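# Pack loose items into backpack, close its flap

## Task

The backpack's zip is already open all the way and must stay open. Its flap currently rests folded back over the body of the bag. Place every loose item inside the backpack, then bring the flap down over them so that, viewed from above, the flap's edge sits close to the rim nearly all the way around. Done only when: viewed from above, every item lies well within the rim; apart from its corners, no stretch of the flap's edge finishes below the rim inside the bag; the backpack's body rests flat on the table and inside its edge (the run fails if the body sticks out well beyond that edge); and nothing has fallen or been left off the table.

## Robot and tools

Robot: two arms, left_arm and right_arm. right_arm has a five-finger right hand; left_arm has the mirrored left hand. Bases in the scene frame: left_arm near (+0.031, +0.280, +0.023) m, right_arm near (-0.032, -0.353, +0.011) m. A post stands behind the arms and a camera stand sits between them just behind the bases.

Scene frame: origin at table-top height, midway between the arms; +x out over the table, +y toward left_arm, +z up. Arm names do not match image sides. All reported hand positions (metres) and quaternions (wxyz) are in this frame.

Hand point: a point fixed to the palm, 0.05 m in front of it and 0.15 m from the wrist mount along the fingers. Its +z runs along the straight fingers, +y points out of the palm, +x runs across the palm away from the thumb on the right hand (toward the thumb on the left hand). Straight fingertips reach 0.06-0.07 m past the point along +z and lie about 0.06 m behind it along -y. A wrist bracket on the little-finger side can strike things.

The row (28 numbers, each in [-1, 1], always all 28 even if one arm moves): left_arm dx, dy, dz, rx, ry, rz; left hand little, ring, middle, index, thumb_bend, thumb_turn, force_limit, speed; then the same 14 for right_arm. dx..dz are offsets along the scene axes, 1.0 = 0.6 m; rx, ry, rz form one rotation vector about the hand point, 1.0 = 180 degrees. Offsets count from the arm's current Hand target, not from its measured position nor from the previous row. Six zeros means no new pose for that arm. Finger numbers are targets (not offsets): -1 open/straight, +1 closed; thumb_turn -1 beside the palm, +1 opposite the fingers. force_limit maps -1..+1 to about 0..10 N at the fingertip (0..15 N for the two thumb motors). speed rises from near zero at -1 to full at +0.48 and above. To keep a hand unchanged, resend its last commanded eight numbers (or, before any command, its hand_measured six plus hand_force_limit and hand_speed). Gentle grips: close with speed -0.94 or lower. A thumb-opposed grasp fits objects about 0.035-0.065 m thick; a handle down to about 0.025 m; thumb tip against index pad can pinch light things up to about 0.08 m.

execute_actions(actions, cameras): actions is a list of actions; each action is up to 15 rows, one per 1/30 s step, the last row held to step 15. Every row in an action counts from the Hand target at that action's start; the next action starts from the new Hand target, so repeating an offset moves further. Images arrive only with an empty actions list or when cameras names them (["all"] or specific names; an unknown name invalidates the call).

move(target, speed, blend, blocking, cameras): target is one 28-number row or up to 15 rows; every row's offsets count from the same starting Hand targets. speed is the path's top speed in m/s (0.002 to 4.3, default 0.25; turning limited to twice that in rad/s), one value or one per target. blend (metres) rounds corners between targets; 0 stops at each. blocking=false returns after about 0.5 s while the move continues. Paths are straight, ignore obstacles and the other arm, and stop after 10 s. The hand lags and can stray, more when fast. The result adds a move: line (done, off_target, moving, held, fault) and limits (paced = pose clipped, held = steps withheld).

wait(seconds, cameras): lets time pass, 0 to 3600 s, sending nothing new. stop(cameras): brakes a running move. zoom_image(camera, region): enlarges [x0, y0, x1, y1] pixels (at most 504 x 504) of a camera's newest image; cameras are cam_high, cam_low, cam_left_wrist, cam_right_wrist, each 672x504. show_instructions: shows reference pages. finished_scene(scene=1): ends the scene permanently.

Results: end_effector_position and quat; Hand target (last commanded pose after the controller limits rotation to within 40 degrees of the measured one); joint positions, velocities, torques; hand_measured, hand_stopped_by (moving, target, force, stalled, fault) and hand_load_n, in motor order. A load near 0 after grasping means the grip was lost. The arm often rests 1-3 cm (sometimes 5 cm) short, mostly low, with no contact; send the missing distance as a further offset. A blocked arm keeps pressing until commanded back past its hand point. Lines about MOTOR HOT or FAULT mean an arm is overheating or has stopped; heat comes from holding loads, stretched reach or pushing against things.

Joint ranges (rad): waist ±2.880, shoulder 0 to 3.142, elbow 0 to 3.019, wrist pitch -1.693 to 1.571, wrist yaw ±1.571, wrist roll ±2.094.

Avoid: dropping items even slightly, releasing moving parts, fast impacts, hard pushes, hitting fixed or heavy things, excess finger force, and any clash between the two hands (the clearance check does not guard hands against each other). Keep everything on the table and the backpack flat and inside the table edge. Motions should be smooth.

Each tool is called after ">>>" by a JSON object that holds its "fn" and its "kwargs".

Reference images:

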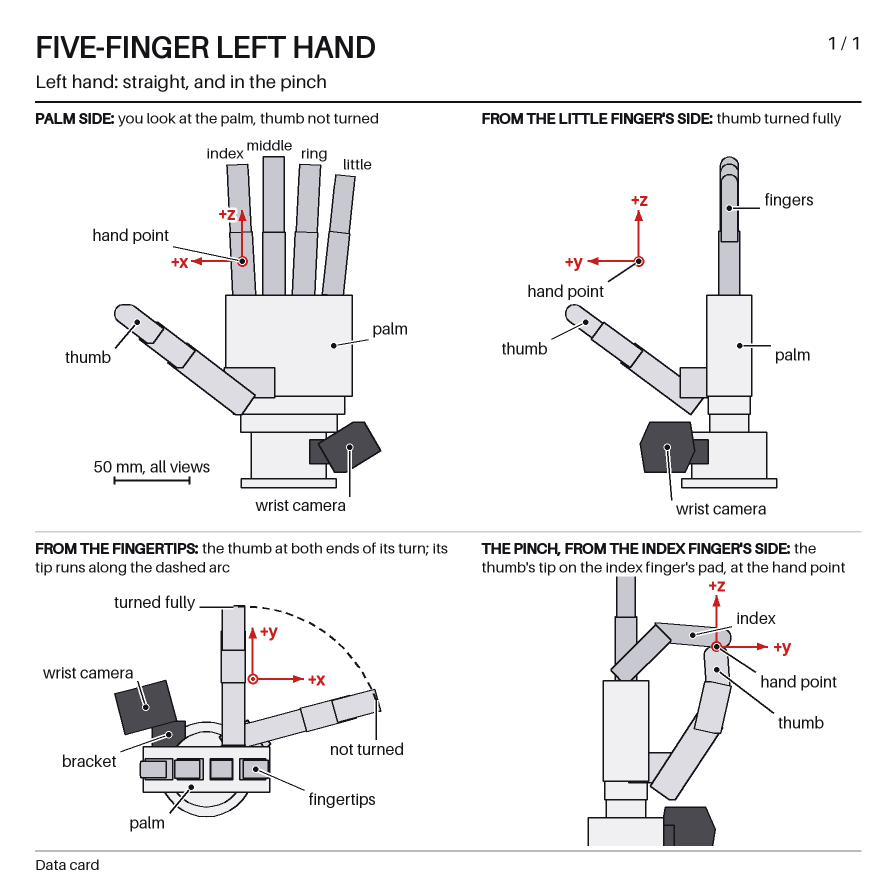

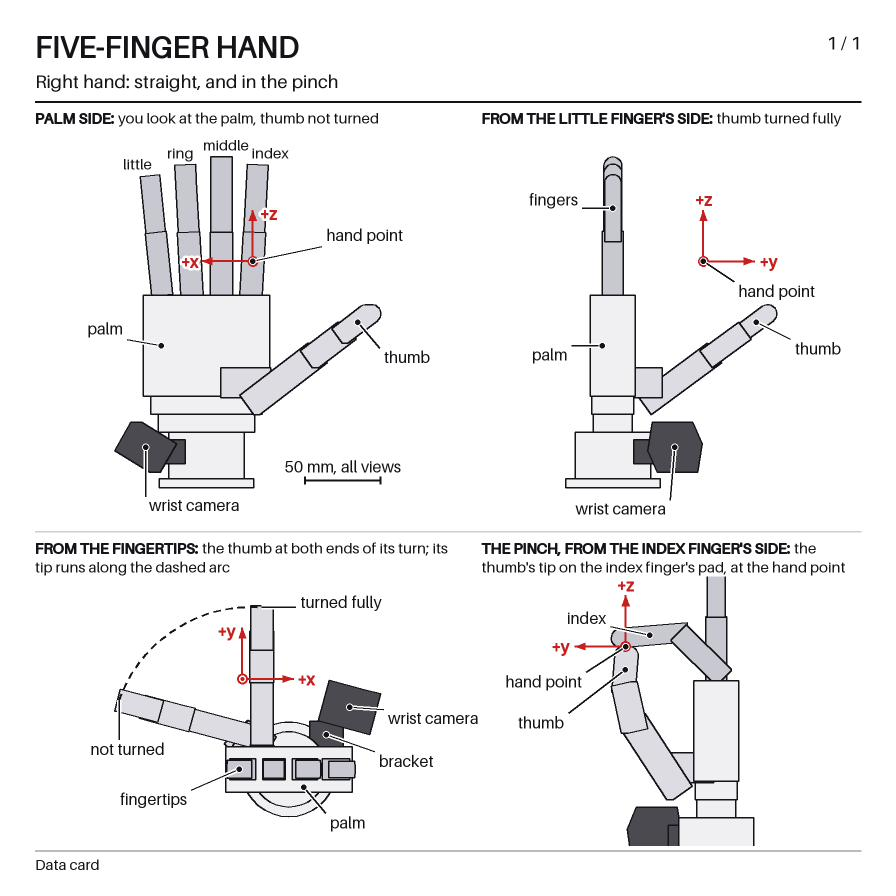

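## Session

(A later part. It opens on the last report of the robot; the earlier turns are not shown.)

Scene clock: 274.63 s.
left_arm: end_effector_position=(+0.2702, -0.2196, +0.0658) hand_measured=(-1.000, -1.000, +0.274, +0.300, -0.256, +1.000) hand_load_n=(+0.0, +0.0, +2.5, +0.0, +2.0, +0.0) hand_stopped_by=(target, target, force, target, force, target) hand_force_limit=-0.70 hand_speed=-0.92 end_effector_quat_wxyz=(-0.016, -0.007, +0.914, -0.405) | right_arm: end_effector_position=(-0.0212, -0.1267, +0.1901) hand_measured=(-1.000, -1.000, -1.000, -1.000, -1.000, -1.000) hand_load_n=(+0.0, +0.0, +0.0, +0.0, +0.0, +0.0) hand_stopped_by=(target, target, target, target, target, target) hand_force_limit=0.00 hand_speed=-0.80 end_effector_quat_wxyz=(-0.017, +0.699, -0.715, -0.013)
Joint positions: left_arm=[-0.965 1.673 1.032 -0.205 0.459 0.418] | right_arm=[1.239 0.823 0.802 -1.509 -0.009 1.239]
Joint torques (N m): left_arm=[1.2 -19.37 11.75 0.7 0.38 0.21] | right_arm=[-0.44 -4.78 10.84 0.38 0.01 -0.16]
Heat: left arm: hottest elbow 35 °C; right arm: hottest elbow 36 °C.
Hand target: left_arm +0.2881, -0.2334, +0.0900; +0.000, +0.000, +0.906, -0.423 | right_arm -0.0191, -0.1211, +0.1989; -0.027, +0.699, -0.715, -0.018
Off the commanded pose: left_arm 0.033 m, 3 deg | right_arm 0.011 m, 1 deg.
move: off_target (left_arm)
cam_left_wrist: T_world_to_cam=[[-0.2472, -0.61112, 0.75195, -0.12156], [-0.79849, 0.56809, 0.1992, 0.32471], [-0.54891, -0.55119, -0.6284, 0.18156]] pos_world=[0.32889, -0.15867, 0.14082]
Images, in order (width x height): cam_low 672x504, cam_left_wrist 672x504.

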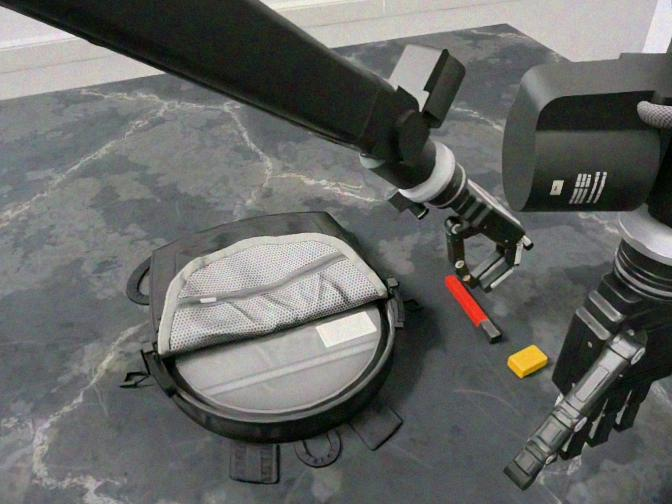

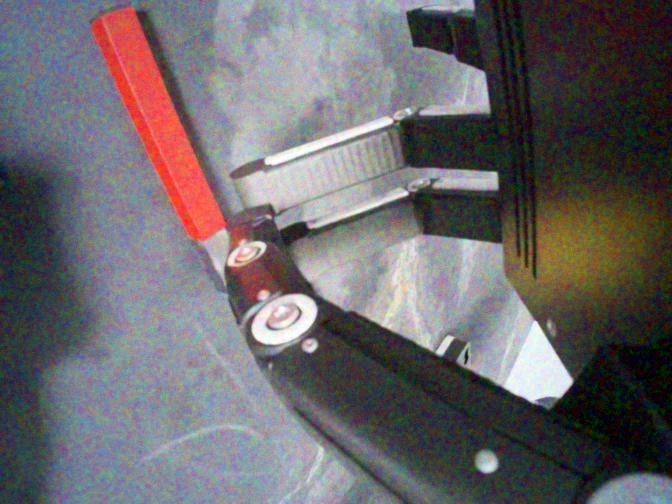

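>>> {"fn": "zoom_image", "kwargs": {"camera": "cam_left_wrist", "region": [60, 0, 360, 340]}}

Scaled by 1.482 from the camera's image (finer frame: 960x720).

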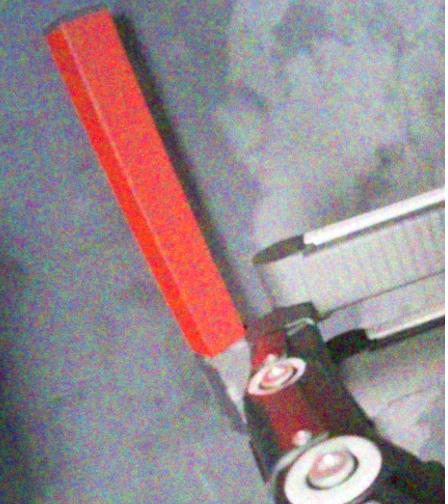

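>>> {"fn": "move", "kwargs": {"target": [[-0.0085,0.044,-0.04,-0.0667,0,0,-1,-1,-0.2,-0.2,-0.36,1,-0.5,-0.3,0,0,0,0,0,0,-1,-1,-1,-1,-1,-1,0,-0.8]], "cameras": ["cam_left_wrist","cam_low"], "speed": 0.1}}

>>> {"fn": "zoom_image", "kwargs": {"camera": "cam_low", "region": [400, 180, 600, 380]}}

>>> {"fn": "zoom_image", "kwargs": {"camera": "cam_left_wrist", "region": [60, 0, 410, 400]}}

Scene clock: 312.87 s.
left_arm: end_effector_position=(+0.2796, -0.2096, +0.0633) hand_measured=(-1.000, -1.000, -0.200, -0.200, -0.360, +1.000) hand_load_n=(+0.0, +0.0, +0.0, +0.0, +0.0, +0.0) hand_stopped_by=(target, target, target, target, target, target) hand_force_limit=-0.50 hand_speed=-0.30 end_effector_quat_wxyz=(-0.002, +0.006, +0.861, -0.509) | right_arm: end_effector_position=(-0.0212, -0.1267, +0.1901) hand_measured=(-1.000, -1.000, -1.000, -1.000, -1.000, -1.000) hand_load_n=(+0.0, +0.0, +0.0, +0.0, +0.0, +0.0) hand_stopped_by=(target, target, target, target, target, target) hand_force_limit=0.00 hand_speed=-0.80 end_effector_quat_wxyz=(-0.017, +0.699, -0.715, -0.013)
Joint positions: left_arm=[-0.896 1.653 0.857 0.178 0.591 0.381] | right_arm=[1.239 0.823 0.802 -1.509 -0.009 1.239]
Joint torques (N m): left_arm=[0.85 -17.9 6.75 2.18 0.42 -0.07] | right_arm=[-0.44 -3.66 11.04 0.27 0.02 -0.15]
Heat: left arm: hottest elbow 37 °C; right arm: hottest elbow 36 °C.
Hand target: left_arm +0.2830, -0.2070, +0.0660; +0.000, +0.000, +0.857, -0.515 | right_arm -0.0191, -0.1211, +0.1989; -0.027, +0.699, -0.715, -0.018
Off the commanded pose: left_arm 0.005 m, 1 deg | right_arm 0.011 m, 1 deg.
move: done
cam_left_wrist: T_world_to_cam=[[-0.27944, -0.41877, 0.86403, -0.06898], [-0.79781, 0.60196, 0.03372, 0.3444], [-0.53424, -0.67991, -0.50231, 0.15152]] pos_world=[0.33644, -0.13318, 0.1241]
Images, in order (width x height): cam_low 672x504, cam_left_wrist 672x504.

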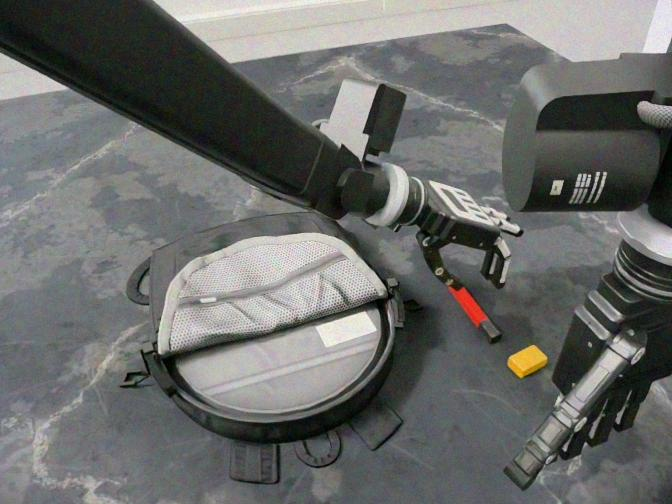

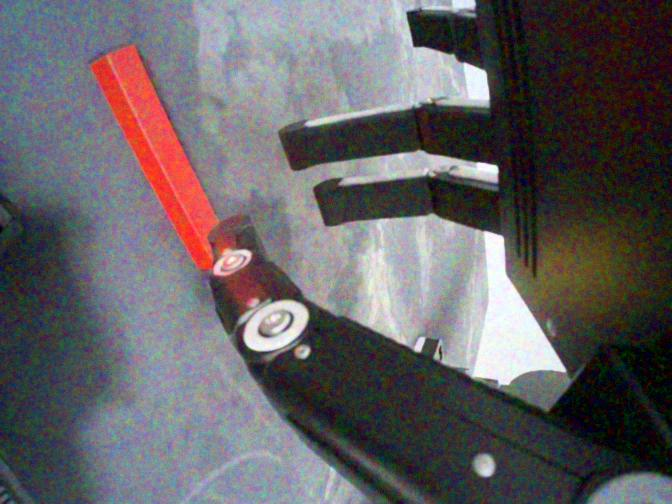

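Scaled by 2.520.

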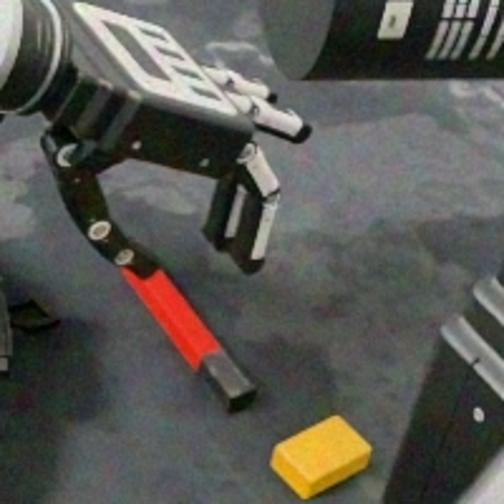

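Scaled by 1.260 from the camera's image (finer frame: 960x720).

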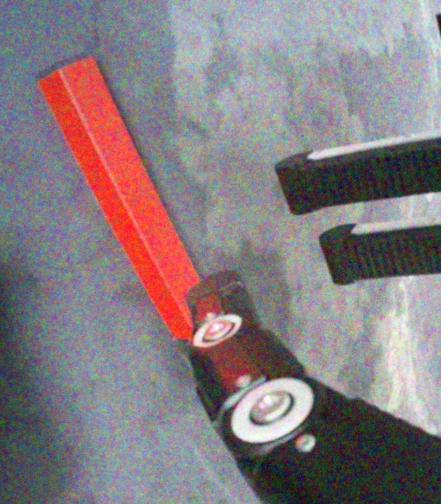

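>>> {"fn": "move", "kwargs": {"target": [[0,0,-0.09,0,0,0,-1,-1,-0.2,-0.2,-0.36,1,-0.5,-0.3,0,0,0,0,0,0,-1,-1,-1,-1,-1,-1,0,-0.8]], "cameras": ["cam_left_wrist","cam_low"], "speed": 0.06}}

>>> {"fn": "zoom_image", "kwargs": {"camera": "cam_low", "region": [400, 180, 600, 380]}}

>>> {"fn": "zoom_image", "kwargs": {"camera": "cam_left_wrist", "region": [60, 0, 410, 400]}}

Scene clock: 320.77 s.
left_arm: end_effector_position=(+0.2803, -0.2106, +0.0174) hand_measured=(-1.000, -1.000, -0.200, -0.200, -0.360, +1.000) hand_load_n=(+0.0, -0.5, +0.0, +0.0, +0.0, +0.0) hand_stopped_by=(target, target, target, target, target, target) hand_force_limit=-0.50 hand_speed=-0.30 end_effector_quat_wxyz=(+0.002, +0.008, +0.858, -0.514) | right_arm: end_effector_position=(-0.0212, -0.1267, +0.1901) hand_measured=(-1.000, -1.000, -1.000, -1.000, -1.000, -1.000) hand_load_n=(+0.0, +0.0, +0.0, +0.0, -0.5, +0.0) hand_stopped_by=(target, target, target, target, target, target) hand_force_limit=0.00 hand_speed=-0.80 end_effector_quat_wxyz=(-0.017, +0.699, -0.715, -0.013)
Joint positions: left_arm=[-0.896 1.763 0.823 0.336 0.592 0.38] | right_arm=[1.239 0.823 0.802 -1.509 -0.009 1.239]
Joint torques (N m): left_arm=[0.5 -16.32 5.83 2.28 0.44 -0.05] | right_arm=[-0.32 -4.37 11.03 0.42 0 -0.18]
Heat: left arm: hottest elbow 37 °C; right arm: hottest elbow 36 °C.
Hand target: left_arm +0.2829, -0.2069, +0.0119; +0.000, +0.000, +0.857, -0.515 | right_arm -0.0191, -0.1211, +0.1989; -0.027, +0.699, -0.715, -0.018
Off the commanded pose: left_arm 0.007 m, 1 deg | right_arm 0.011 m, 1 deg.
move: done
cam_left_wrist: T_world_to_cam=[[-0.2872, -0.40814, 0.86657, -0.02521], [-0.79807, 0.60225, 0.01916, 0.34758], [-0.52971, -0.68608, -0.49869, 0.12553]] pos_world=[0.33665, -0.1335, 0.07779]
Images, in order (width x height): cam_low 672x504, cam_left_wrist 672x504.

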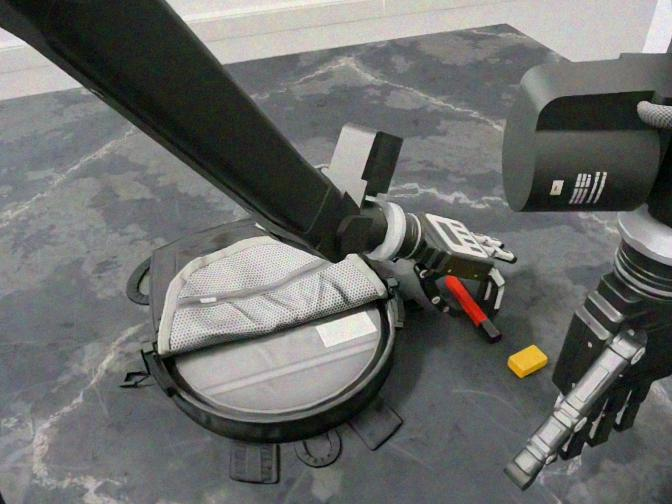

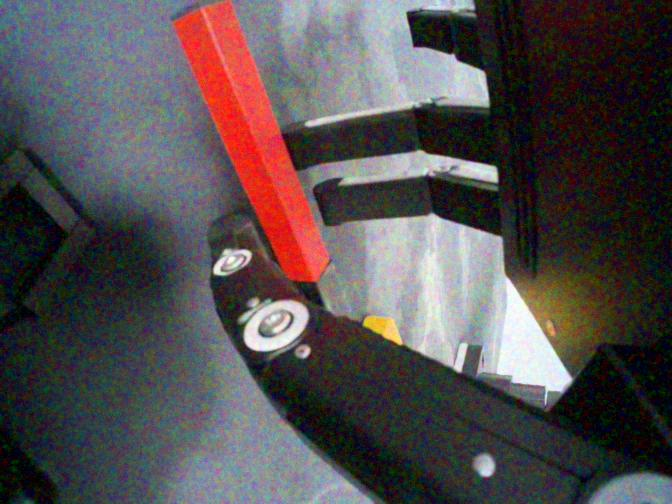

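Scaled by 2.520.

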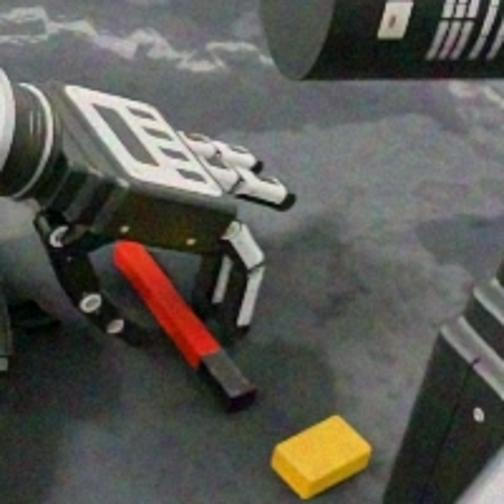

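Scaled by 1.260 from the camera's image (finer frame: 960x720).

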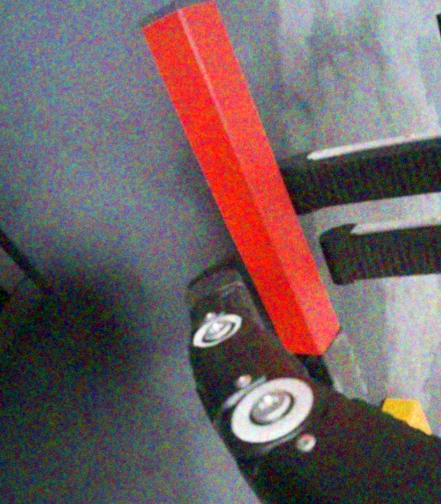

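>>> {"fn": "move", "kwargs": {"target": [[0,0,0,0,0,0,-1,-1,0.2,0.2,-0.3,1,-0.6,-0.9,0,0,0,0,0,0,-1,-1,-1,-1,-1,-1,0,-0.8]], "cameras": ["cam_left_wrist","cam_low"], "speed": 0.06}}

>>> {"fn": "zoom_image", "kwargs": {"camera": "cam_low", "region": [400, 180, 600, 380]}}

>>> {"fn": "zoom_image", "kwargs": {"camera": "cam_left_wrist", "region": [60, 0, 410, 400]}}

Scene clock: 327.97 s.
left_arm: end_effector_position=(+0.2804, -0.2108, +0.0176) hand_measured=(-1.000, -1.000, +0.144, +0.180, -0.300, +1.000) hand_load_n=(+0.0, +0.0, +3.0, +2.5, +3.0, +0.0) hand_stopped_by=(target, target, force, force, target, target) hand_force_limit=-0.60 hand_speed=-0.90 end_effector_quat_wxyz=(+0.002, +0.008, +0.857, -0.515) | right_arm: end_effector_position=(-0.0212, -0.1267, +0.1901) hand_measured=(-1.000, -1.000, -1.000, -1.000, -1.000, -1.000) hand_load_n=(+0.0, +0.0, +0.0, +0.0, -0.5, +0.0) hand_stopped_by=(target, target, target, target, target, target) hand_force_limit=0.00 hand_speed=-0.80 end_effector_quat_wxyz=(-0.017, +0.699, -0.715, -0.013)
Joint positions: left_arm=[-0.896 1.763 0.823 0.338 0.592 0.38] | right_arm=[1.239 0.823 0.802 -1.509 -0.009 1.239]
Joint torques (N m): left_arm=[1.03 -15.79 5.82 2.11 0.45 -0.03] | right_arm=[-0.44 -3.96 11 0.43 0.08 -0.21]
Heat: left arm: hottest elbow 36 °C; right arm: hottest elbow 36 °C.
Hand target: left_arm +0.2829, -0.2069, +0.0119; +0.000, +0.000, +0.857, -0.515 | right_arm -0.0191, -0.1211, +0.1989; -0.027, +0.699, -0.715, -0.018
Off the commanded pose: left_arm 0.007 m, 1 deg | right_arm 0.011 m, 1 deg.
move: done
cam_left_wrist: T_world_to_cam=[[-0.28764, -0.40696, 0.86698, -0.02503], [-0.79803, 0.60235, 0.01798, 0.34781], [-0.52954, -0.6867, -0.49802, 0.12537]] pos_world=[0.33676, -0.1336, 0.07789]
Images, in order (width x height): cam_low 672x504, cam_left_wrist 672x504.

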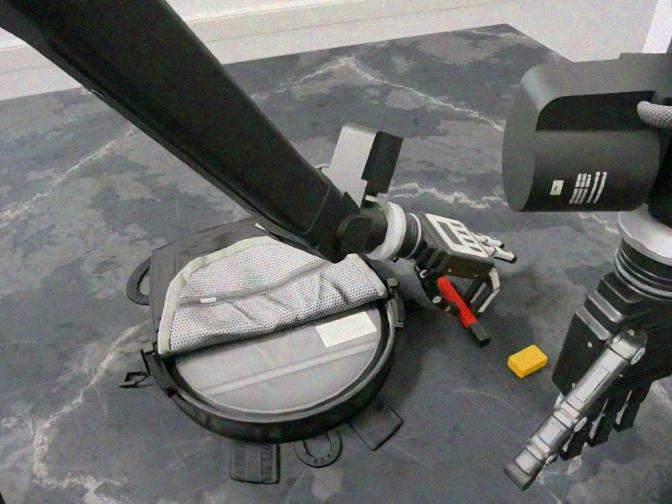

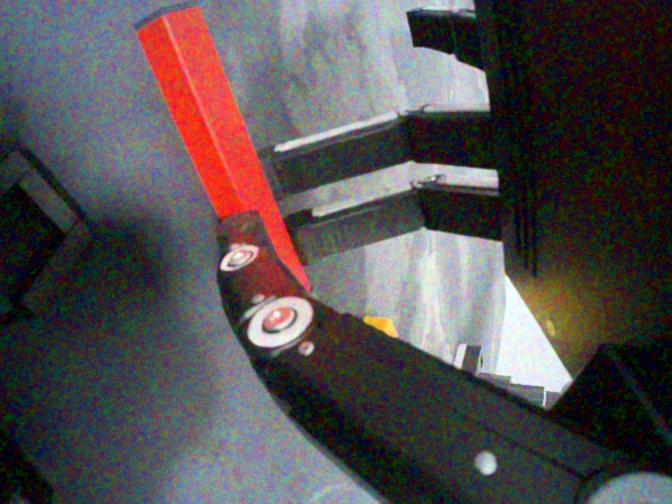

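Scaled by 2.520.

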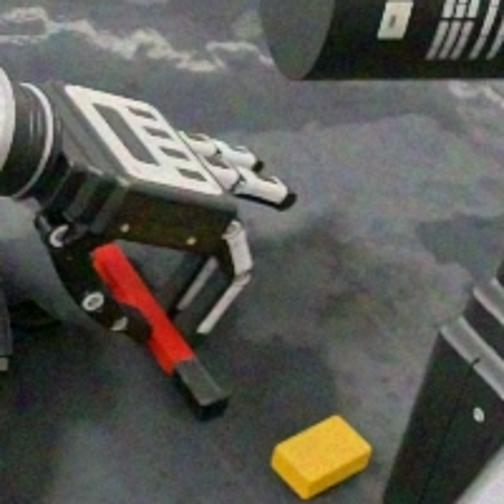

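Scaled by 1.260 from the camera's image (finer frame: 960x720).

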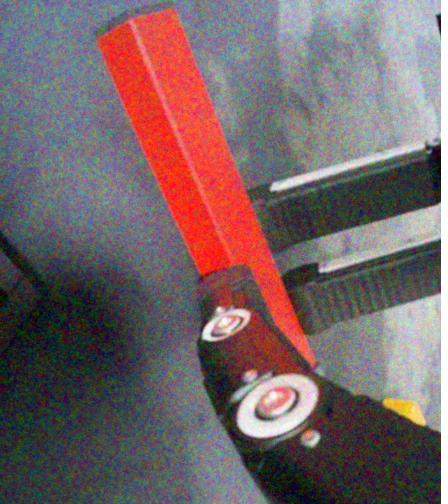

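>>> {"fn": "move", "kwargs": {"target": [[0,0,0.1,0,0,0,-1,-1,0.2,0.2,-0.3,1,-0.6,-0.9,0,0,0,0,0,0,-1,-1,-1,-1,-1,-1,0,-0.8]], "cameras": ["cam_left_wrist","cam_low"], "speed": 0.06}}

>>> {"fn": "zoom_image", "kwargs": {"camera": "cam_low", "region": [400, 180, 600, 380]}}

Scene clock: 333.03 s.
left_arm: end_effector_position=(+0.2717, -0.2002, +0.0563) hand_measured=(-1.000, -1.000, +0.144, +0.180, -0.300, +1.000) hand_load_n=(+0.0, +0.0, +3.0, +2.0, +3.0, +0.0) hand_stopped_by=(target, target, force, force, target, target) hand_force_limit=-0.60 hand_speed=-0.90 end_effector_quat_wxyz=(-0.006, +0.004, +0.863, -0.506) | right_arm: end_effector_position=(-0.0212, -0.1267, +0.1901) hand_measured=(-1.000, -1.000, -1.000, -1.000, -1.000, -1.000) hand_load_n=(+0.0, +0.5, +0.0, +0.0, +0.0, +0.0) hand_stopped_by=(target, target, target, target, target, target) hand_force_limit=0.00 hand_speed=-0.80 end_effector_quat_wxyz=(-0.017, +0.699, -0.715, -0.013)
Joint positions: left_arm=[-0.896 1.644 0.823 0.192 0.592 0.379] | right_arm=[1.239 0.823 0.802 -1.509 -0.009 1.239]
Joint torques (N m): left_arm=[0.73 -17.9 9.14 1.06 0.5 -0.06] | right_arm=[-0.85 -3.49 10.99 0.17 0 -0.16]
Heat: left arm: hottest elbow 36 °C; right arm: hottest elbow 36 °C.
Hand target: left_arm +0.2829, -0.2069, +0.0719; +0.000, -0.001, +0.857, -0.515 | right_arm -0.0191, -0.1211, +0.1989; -0.027, +0.699, -0.715, -0.018
Off the commanded pose: left_arm 0.020 m, 2 deg | right_arm 0.011 m, 1 deg.
move: off_target (left_arm)
cam_left_wrist: T_world_to_cam=[[-0.27159, -0.4256, 0.86319, -0.06467], [-0.79776, 0.60126, 0.04545, 0.33196], [-0.53835, -0.67628, -0.50282, 0.15208]] pos_world=[0.32913, -0.12427, 0.1172]
Images, in order (width x height): cam_low 672x504, cam_left_wrist 672x504.

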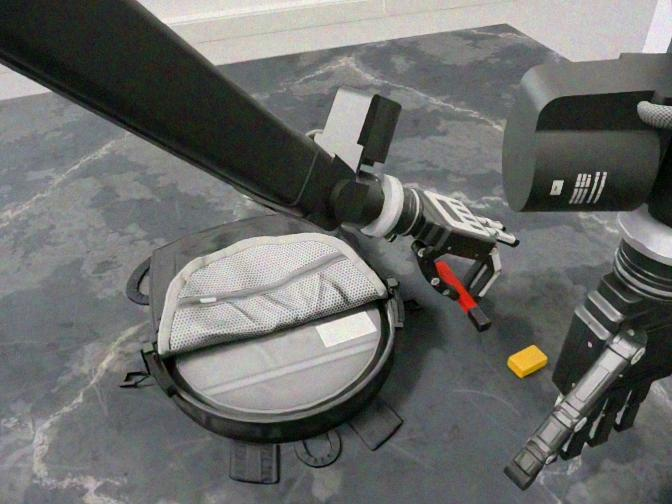

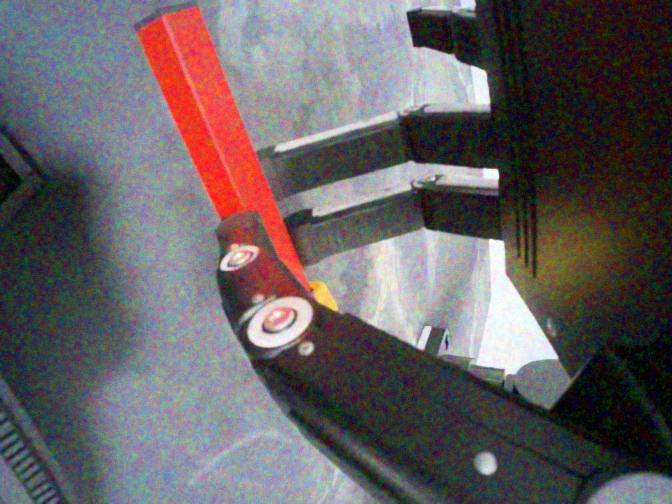

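Scaled by 2.520.

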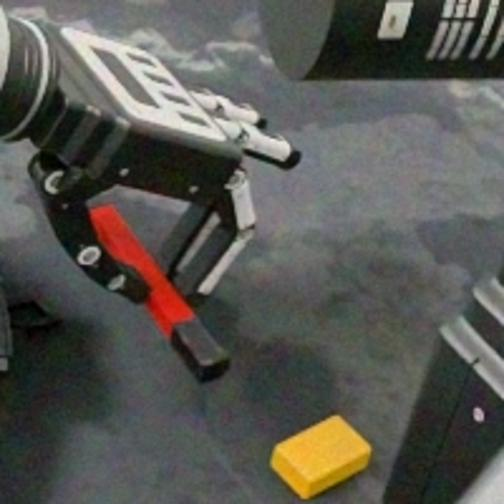

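>>> {"fn": "move", "kwargs": {"target": [[0,0,0.2,0,0,0,-1,-1,0.2,0.2,-0.3,1,-0.6,-0.9,0,0,0,0,0,0,-1,-1,-1,-1,-1,-1,0,-0.8],[-0.05,0.36,0.2,0,0,0.2778,-1,-1,0.2,0.2,-0.3,1,-0.6,-0.9,0,0,0,0,0,0,-1,-1,-1,-1,-1,-1,0,-0.8]], "cameras": ["cam_left_wrist","cam_low","cam_high"], "speed": 0.12, "blend": 0.03}}

Scene clock: 358.80 s.
left_arm: end_effector_position=(+0.2550, +0.0051, +0.1972) hand_measured=(-1.000, -1.000, +0.144, +0.180, -0.300, +1.000) hand_load_n=(+0.0, +0.0, +2.5, +2.0, +3.0, +0.0) hand_stopped_by=(target, target, force, force, target, target) hand_force_limit=-0.60 hand_speed=-0.90 end_effector_quat_wxyz=(+0.220, -0.355, +0.776, -0.472) | right_arm: end_effector_position=(-0.0212, -0.1267, +0.1901) hand_measured=(-1.000, -1.000, -1.000, -1.000, -1.000, -1.000) hand_load_n=(+0.0, +0.0, +0.0, +0.0, +0.0, +0.0) hand_stopped_by=(target, target, target, target, target, target) hand_force_limit=0.00 hand_speed=-0.80 end_effector_quat_wxyz=(-0.017, +0.699, -0.715, -0.013)
Joint positions: left_arm=[-0.871 0.663 0.488 -0.306 -0.144 -0.067] | right_arm=[1.239 0.823 0.802 -1.509 -0.009 1.239]
Joint torques (N m): left_arm=[0.73 -4.37 9.09 1.18 -0.33 -0.05] | right_arm=[-0.32 -4.54 11.12 0.44 0.02 -0.13]
Heat: left arm: hottest elbow 36 °C; right arm: hottest elbow 36 °C.
Hand target: left_arm +0.2529, +0.0091, +0.1920; +0.218, -0.363, +0.776, -0.467 | right_arm -0.0191, -0.1211, +0.1989; -0.027, +0.699, -0.715, -0.018
Off the commanded pose: left_arm 0.007 m, 1 deg | right_arm 0.011 m, 1 deg.
move: done
cam_left_wrist: T_world_to_cam=[[0.12137, -0.47038, 0.87408, -0.2056], [-0.97425, -0.22504, 0.01418, 0.24417], [0.19004, -0.85329, -0.48558, 0.1646]] pos_world=[0.23156, 0.09869, 0.25618]
Images, in order (width x height): cam_high 672x504, cam_low 672x504, cam_left_wrist 672x504.

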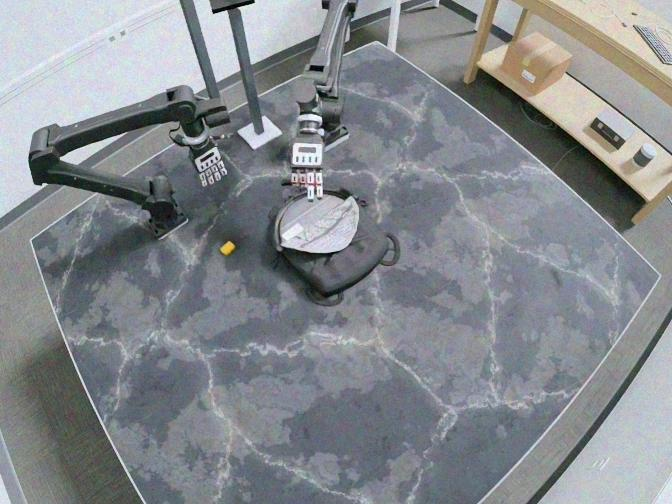

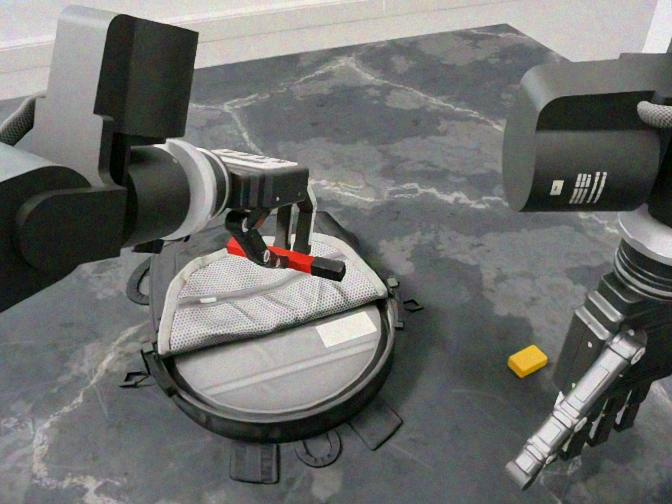

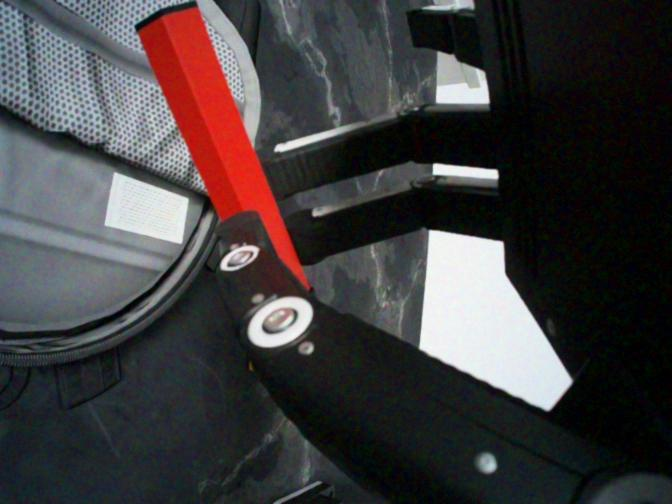

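>>> {"fn": "move", "kwargs": {"target": [[-0.017,0,-0.19,0,0,0,-1,-1,0.2,0.2,-0.3,1,-0.6,-0.9,0,0,0,0,0,0,-1,-1,-1,-1,-1,-1,0,-0.8]], "cameras": ["cam_left_wrist","cam_low"], "speed": 0.1}}

>>> {"fn": "zoom_image", "kwargs": {"camera": "cam_low", "region": [130, 180, 430, 450]}}

Scene clock: 380.87 s.
left_arm: end_effector_position=(+0.2456, +0.0117, +0.0802) hand_measured=(-1.000, -1.000, +0.144, +0.180, -0.300, +1.000) hand_load_n=(-0.5, +0.0, +2.5, +2.0, +3.0, +0.0) hand_stopped_by=(target, target, force, force, target, target) hand_force_limit=-0.60 hand_speed=-0.90 end_effector_quat_wxyz=(+0.221, -0.362, +0.778, -0.463) | right_arm: end_effector_position=(-0.0212, -0.1267, +0.1901) hand_measured=(-1.000, -1.000, -1.000, -1.000, -1.000, -1.000) hand_load_n=(+0.0, +0.0, +0.0, +0.0, +0.0, +0.0) hand_stopped_by=(target, target, target, target, target, target) hand_force_limit=0.00 hand_speed=-0.80 end_effector_quat_wxyz=(-0.017, +0.699, -0.715, -0.013)
Joint positions: left_arm=[-0.896 0.849 0.229 0.118 -0.178 -0.086] | right_arm=[1.239 0.823 0.802 -1.509 -0.009 1.239]
Joint torques (N m): left_arm=[-0.44 -3.55 7.73 2.55 -0.38 -0.03] | right_arm=[-1.03 -3.72 10.86 0.42 -0.01 -0.11]
Heat: left arm: hottest elbow 36 °C; right arm: hottest elbow 36 °C.
Hand target: left_arm +0.2428, +0.0090, +0.0780; +0.218, -0.363, +0.776, -0.467 | right_arm -0.0191, -0.1211, +0.1989; -0.027, +0.699, -0.715, -0.018
Off the commanded pose: left_arm 0.005 m, 1 deg | right_arm 0.011 m, 1 deg.
move: done
cam_left_wrist: T_world_to_cam=[[0.13899, -0.48051, 0.86591, -0.10261], [-0.97072, -0.23911, 0.02312, 0.23678], [0.19594, -0.84376, -0.49967, 0.11471]] pos_world=[0.22163, 0.10411, 0.14069]
Images, in order (width x height): cam_low 672x504, cam_left_wrist 672x504.

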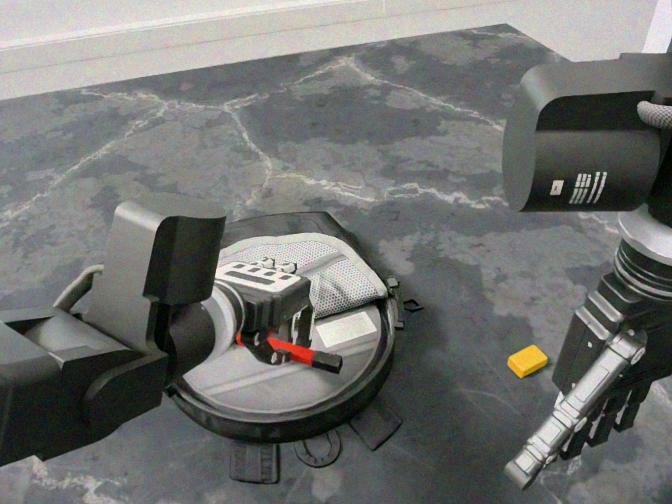

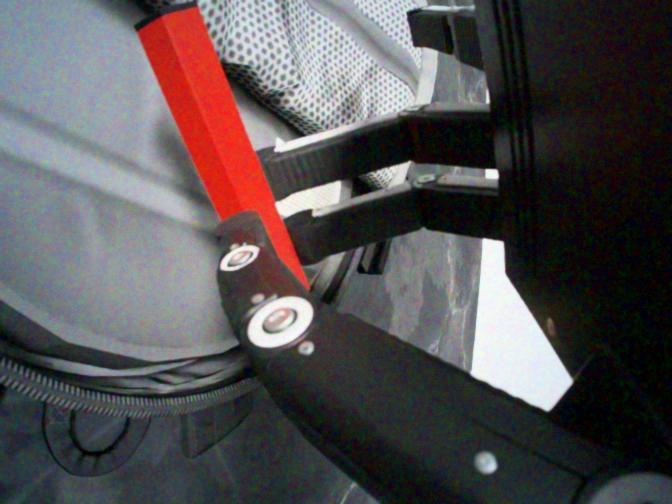

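Scaled by 1.680.

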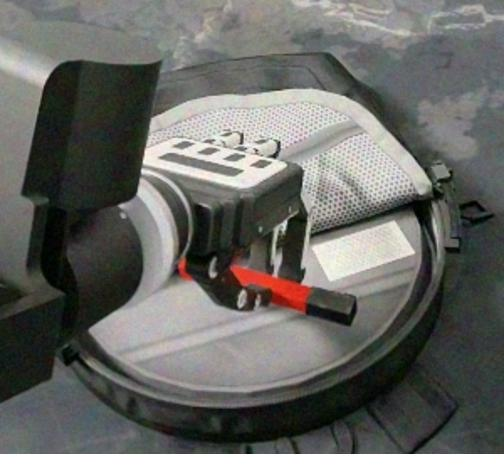

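>>> {"fn": "move", "kwargs": {"target": [[-0.01,-0.008,-0.055,0,0,0,-1,-1,0.2,0.2,-0.3,1,-0.6,-0.9,0,0,0,0,0,0,-1,-1,-1,-1,-1,-1,0,-0.8]], "cameras": ["cam_left_wrist","cam_low"], "speed": 0.06}}

>>> {"fn": "zoom_image", "kwargs": {"camera": "cam_low", "region": [130, 180, 430, 450]}}

Scene clock: 386.20 s.
left_arm: end_effector_position=(+0.2412, +0.0050, +0.0484) hand_measured=(-1.000, -1.000, +0.144, +0.180, -0.300, +1.000) hand_load_n=(+0.0, +0.0, +3.0, +2.0, +3.0, +0.0) hand_stopped_by=(target, target, force, force, target, target) hand_force_limit=-0.60 hand_speed=-0.90 end_effector_quat_wxyz=(+0.222, -0.361, +0.778, -0.464) | right_arm: end_effector_position=(-0.0212, -0.1267, +0.1901) hand_measured=(-1.000, -1.000, -1.000, -1.000, -1.000, -1.000) hand_load_n=(+0.0, +0.0, +0.0, +0.0, +0.0, +0.0) hand_stopped_by=(target, target, target, target, target, target) hand_force_limit=0.00 hand_speed=-0.80 end_effector_quat_wxyz=(-0.017, +0.699, -0.715, -0.013)
Joint positions: left_arm=[-0.934 1.009 0.18 0.328 -0.212 -0.105] | right_arm=[1.239 0.823 0.802 -1.509 -0.009 1.239]
Joint torques (N m): left_arm=[-0.73 -4.48 6.31 2.29 -0.38 0.01] | right_arm=[-0.91 -4.42 11.1 0.31 -0.05 -0.19]
Heat: left arm: hottest elbow 36 °C; right arm: hottest elbow 36 °C.
Hand target: left_arm +0.2367, +0.0043, +0.0448; +0.218, -0.363, +0.776, -0.467 | right_arm -0.0191, -0.1211, +0.1989; -0.027, +0.699, -0.715, -0.018
Off the commanded pose: left_arm 0.006 m, 1 deg | right_arm 0.011 m, 1 deg.
move: done
cam_left_wrist: T_world_to_cam=[[0.13671, -0.47836, 0.86745, -0.07718], [-0.9708, -0.23894, 0.02124, 0.23171], [0.19711, -0.84503, -0.49706, 0.09367]] pos_world=[0.21704, 0.0976, 0.10859]
Images, in order (width x height): cam_low 672x504, cam_left_wrist 672x504.

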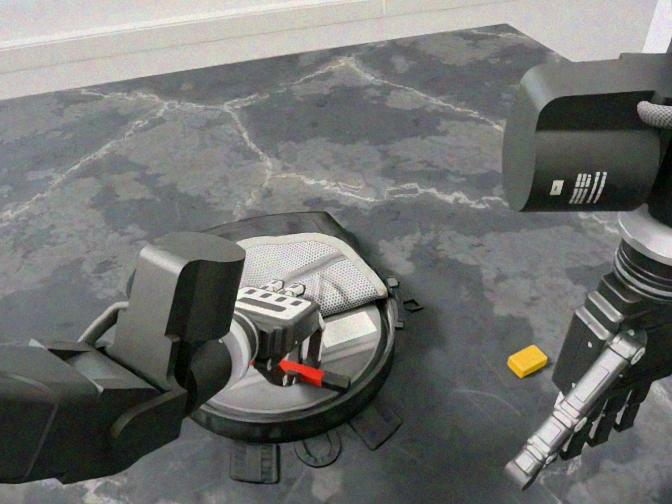

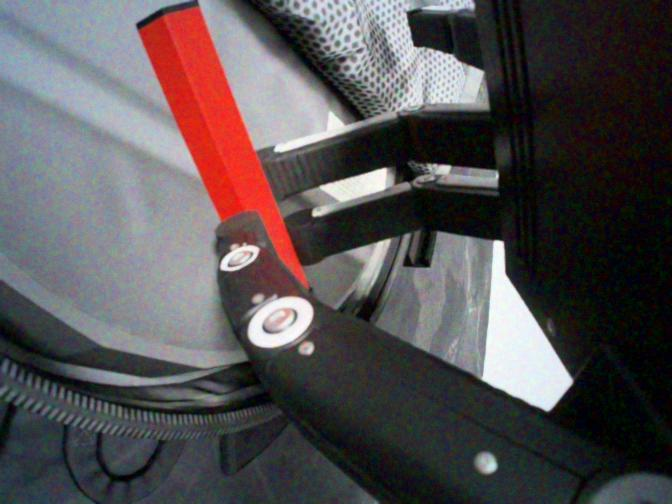

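Scaled by 1.680.

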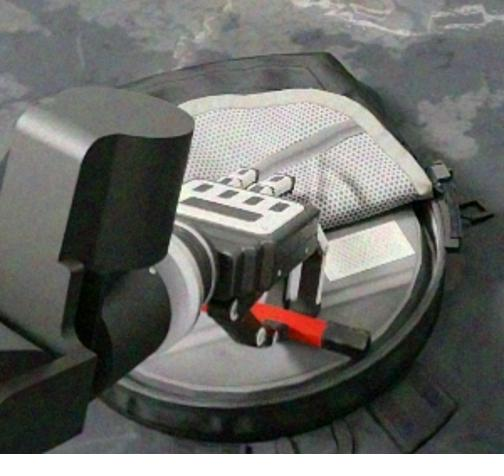

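>>> {"fn": "move", "kwargs": {"target": [[0.005,0.014,-0.028,0,0,0,-1,-1,0.2,0.2,-0.3,1,-0.6,-0.9,0,0,0,0,0,0,-1,-1,-1,-1,-1,-1,0,-0.8]], "cameras": ["cam_left_wrist","cam_low"], "speed": 0.05}}

>>> {"fn": "zoom_image", "kwargs": {"camera": "cam_low", "region": [200, 250, 400, 430]}}

>>> {"fn": "zoom_image", "kwargs": {"camera": "cam_left_wrist", "region": [60, 0, 460, 400]}}

Scene clock: 393.40 s.
left_arm: end_effector_position=(+0.2448, +0.0008, +0.0472) hand_measured=(-1.000, -1.000, +0.142, +0.180, -0.300, +1.000) hand_load_n=(+0.0, +0.0, +2.5, +2.5, +1.0, +0.0) hand_stopped_by=(target, target, force, force, target, target) hand_force_limit=-0.60 hand_speed=-0.90 end_effector_quat_wxyz=(+0.220, -0.359, +0.765, -0.488) | right_arm: end_effector_position=(-0.0212, -0.1267, +0.1901) hand_measured=(-1.000, -1.000, -1.000, -1.000, -1.000, -1.000) hand_load_n=(+0.0, +0.0, +0.0, +0.0, +0.0, +0.0) hand_stopped_by=(target, target, target, target, target, target) hand_force_limit=0.00 hand_speed=-0.80 end_effector_quat_wxyz=(-0.017, +0.699, -0.715, -0.013)
Joint positions: left_arm=[-0.921 1.065 0.154 0.46 -0.19 -0.105] | right_arm=[1.239 0.823 0.802 -1.509 -0.009 1.239]
Joint torques (N m): left_arm=[0.97 -2.67 5.16 1.5 0.05 0.13] | right_arm=[-0.85 -3.96 11.1 0.43 0.03 -0.14]
Heat: left arm: hottest elbow 36 °C; right arm: hottest elbow 36 °C.
Hand target: left_arm +0.2397, +0.0126, +0.0281; +0.218, -0.363, +0.776, -0.467 | right_arm -0.0191, -0.1211, +0.1989; -0.027, +0.699, -0.715, -0.018
Off the commanded pose: left_arm 0.023 m, 3 deg | right_arm 0.011 m, 1 deg.
move: off_target (left_arm)
cam_left_wrist: T_world_to_cam=[[0.11372, -0.43718, 0.89216, -0.07424], [-0.97254, -0.23253, 0.01002, 0.23519], [0.20307, -0.8688, -0.45161, 0.08518]] pos_world=[0.21987, 0.09624, 0.10235]
Images, in order (width x height): cam_low 672x504, cam_left_wrist 672x504.

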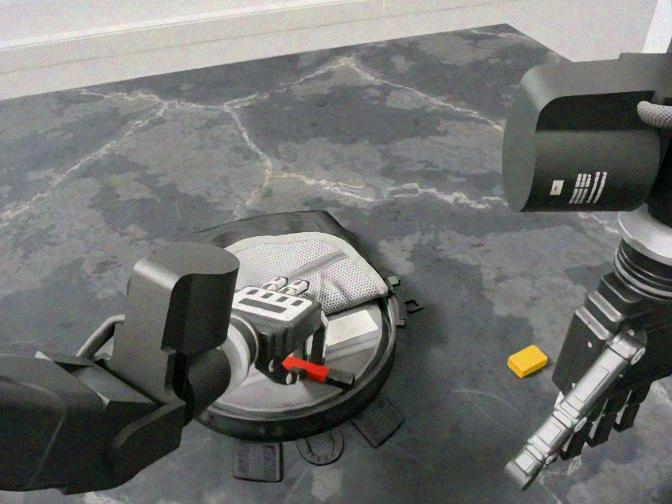

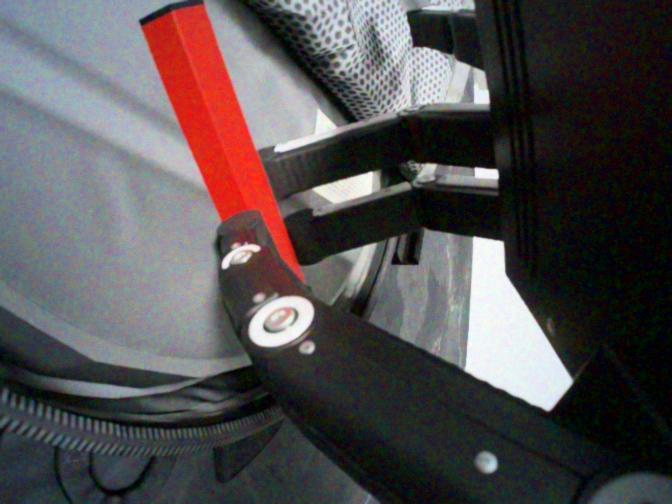

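Scaled by 2.520.

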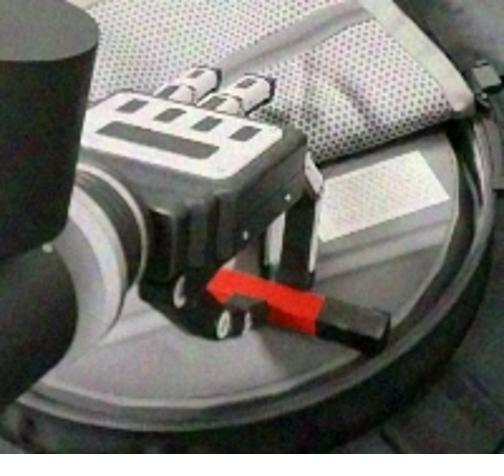

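Scaled by 1.260 from the camera's image (finer frame: 960x720).

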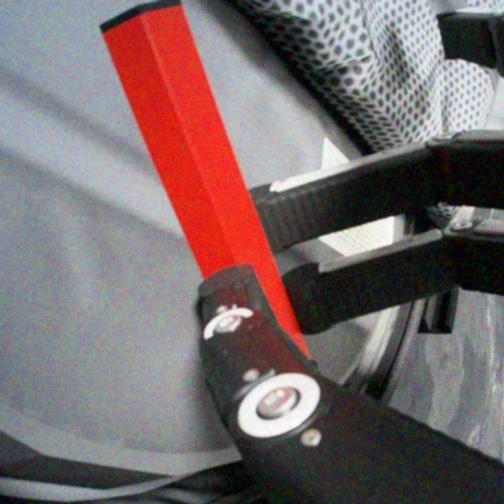

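>>> {"fn": "move", "kwargs": {"target": [[0.004,-0.012,0.024,0,0,0,-1,-1,0.2,0.2,-0.3,1,-0.6,-0.9,0,0,0,0,0,0,-1,-1,-1,-1,-1,-1,0,-0.8],[0.004,-0.012,0.024,0,0,0,-1,-1,-0.2,-0.2,-0.5,1,-0.6,-0.8,0,0,0,0,0,0,-1,-1,-1,-1,-1,-1,0,-0.8]], "cameras": ["cam_left_wrist","cam_low"], "speed": 0.05}}

>>> {"fn": "zoom_image", "kwargs": {"camera": "cam_low", "region": [200, 250, 400, 430]}}

>>> {"fn": "zoom_image", "kwargs": {"camera": "cam_left_wrist", "region": [60, 0, 460, 400]}}

Scene clock: 401.63 s.
left_arm: end_effector_position=(+0.2416, +0.0054, +0.0462) hand_measured=(-1.000, -1.000, -0.200, -0.200, -0.500, +1.000) hand_load_n=(+0.0, +0.0, -1.5, +0.0, +0.0, +0.0) hand_stopped_by=(target, target, target, target, target, target) hand_force_limit=-0.60 hand_speed=-0.80 end_effector_quat_wxyz=(+0.219, -0.361, +0.771, -0.478) | right_arm: end_effector_position=(-0.0212, -0.1267, +0.1901) hand_measured=(-1.000, -1.000, -1.000, -1.000, -1.000, -1.000) hand_load_n=(+0.0, +0.0, +0.0, +0.0, +0.0, +0.0) hand_stopped_by=(target, target, target, target, target, target) hand_force_limit=0.00 hand_speed=-0.80 end_effector_quat_wxyz=(-0.017, +0.699, -0.715, -0.013)
Joint positions: left_arm=[-0.921 1.031 0.156 0.401 -0.191 -0.105] | right_arm=[1.239 0.823 0.802 -1.509 -0.009 1.239]
Joint torques (N m): left_arm=[-0.26 -3.66 7.84 0.64 -0.26 0.09] | right_arm=[-0.56 -4.84 11.11 0.43 0.06 -0.2]
Heat: left arm: hottest elbow 36 °C; right arm: hottest elbow 36 °C.
Hand target: left_arm +0.2421, +0.0055, +0.0425; +0.218, -0.363, +0.776, -0.467 | right_arm -0.0191, -0.1211, +0.1989; -0.027, +0.699, -0.715, -0.018
Off the commanded pose: left_arm 0.004 m, 1 deg | right_arm 0.011 m, 1 deg.
move: done
cam_left_wrist: T_world_to_cam=[[0.12636, -0.45365, 0.88218, -0.07347], [-0.97208, -0.23386, 0.01897, 0.23256], [0.1977, -0.85995, -0.47053, 0.09152]] pos_world=[0.21725, 0.09976, 0.10346]
Images, in order (width x height): cam_low 672x504, cam_left_wrist 672x504.

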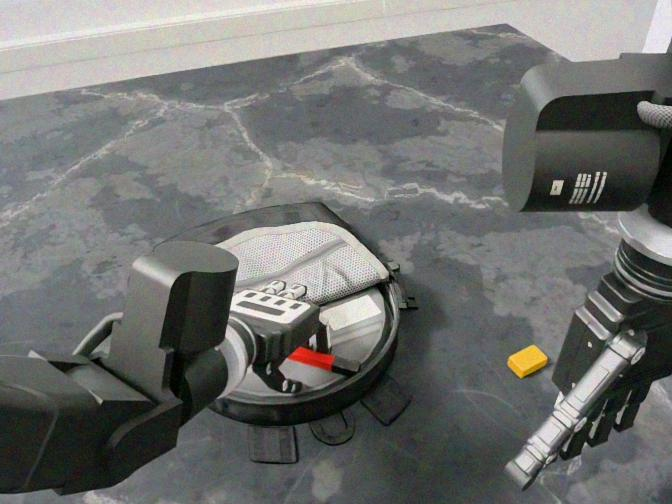

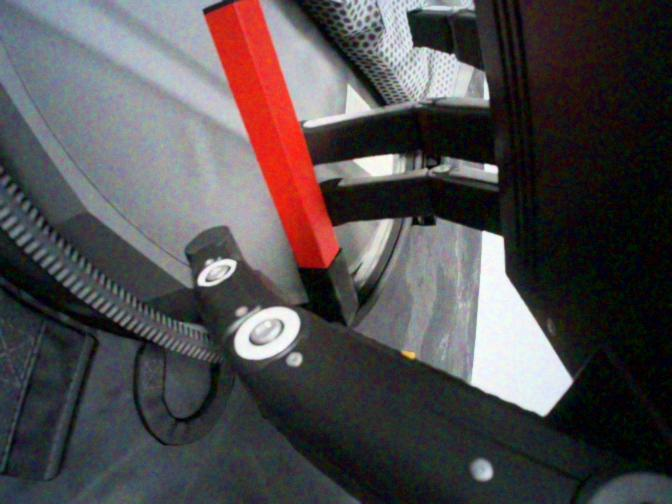

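Scaled by 2.520.

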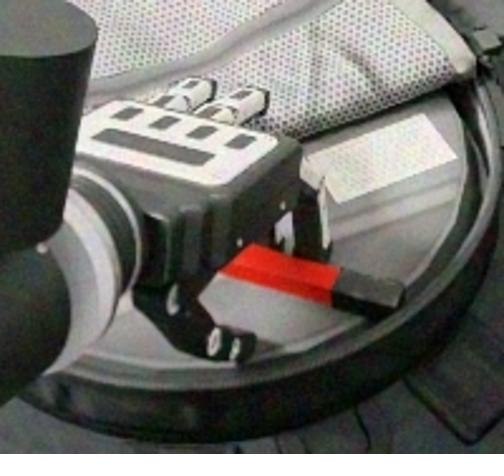

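Scaled by 1.260 from the camera's image (finer frame: 960x720).

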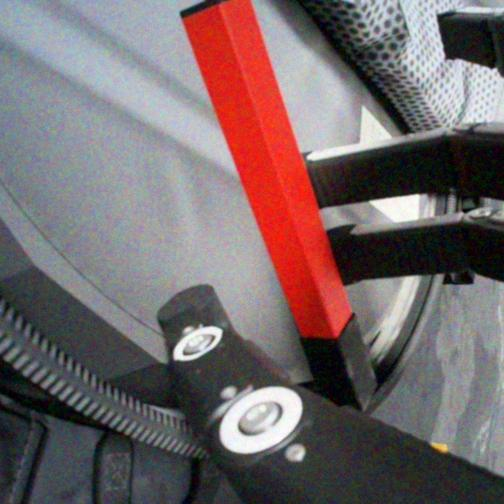

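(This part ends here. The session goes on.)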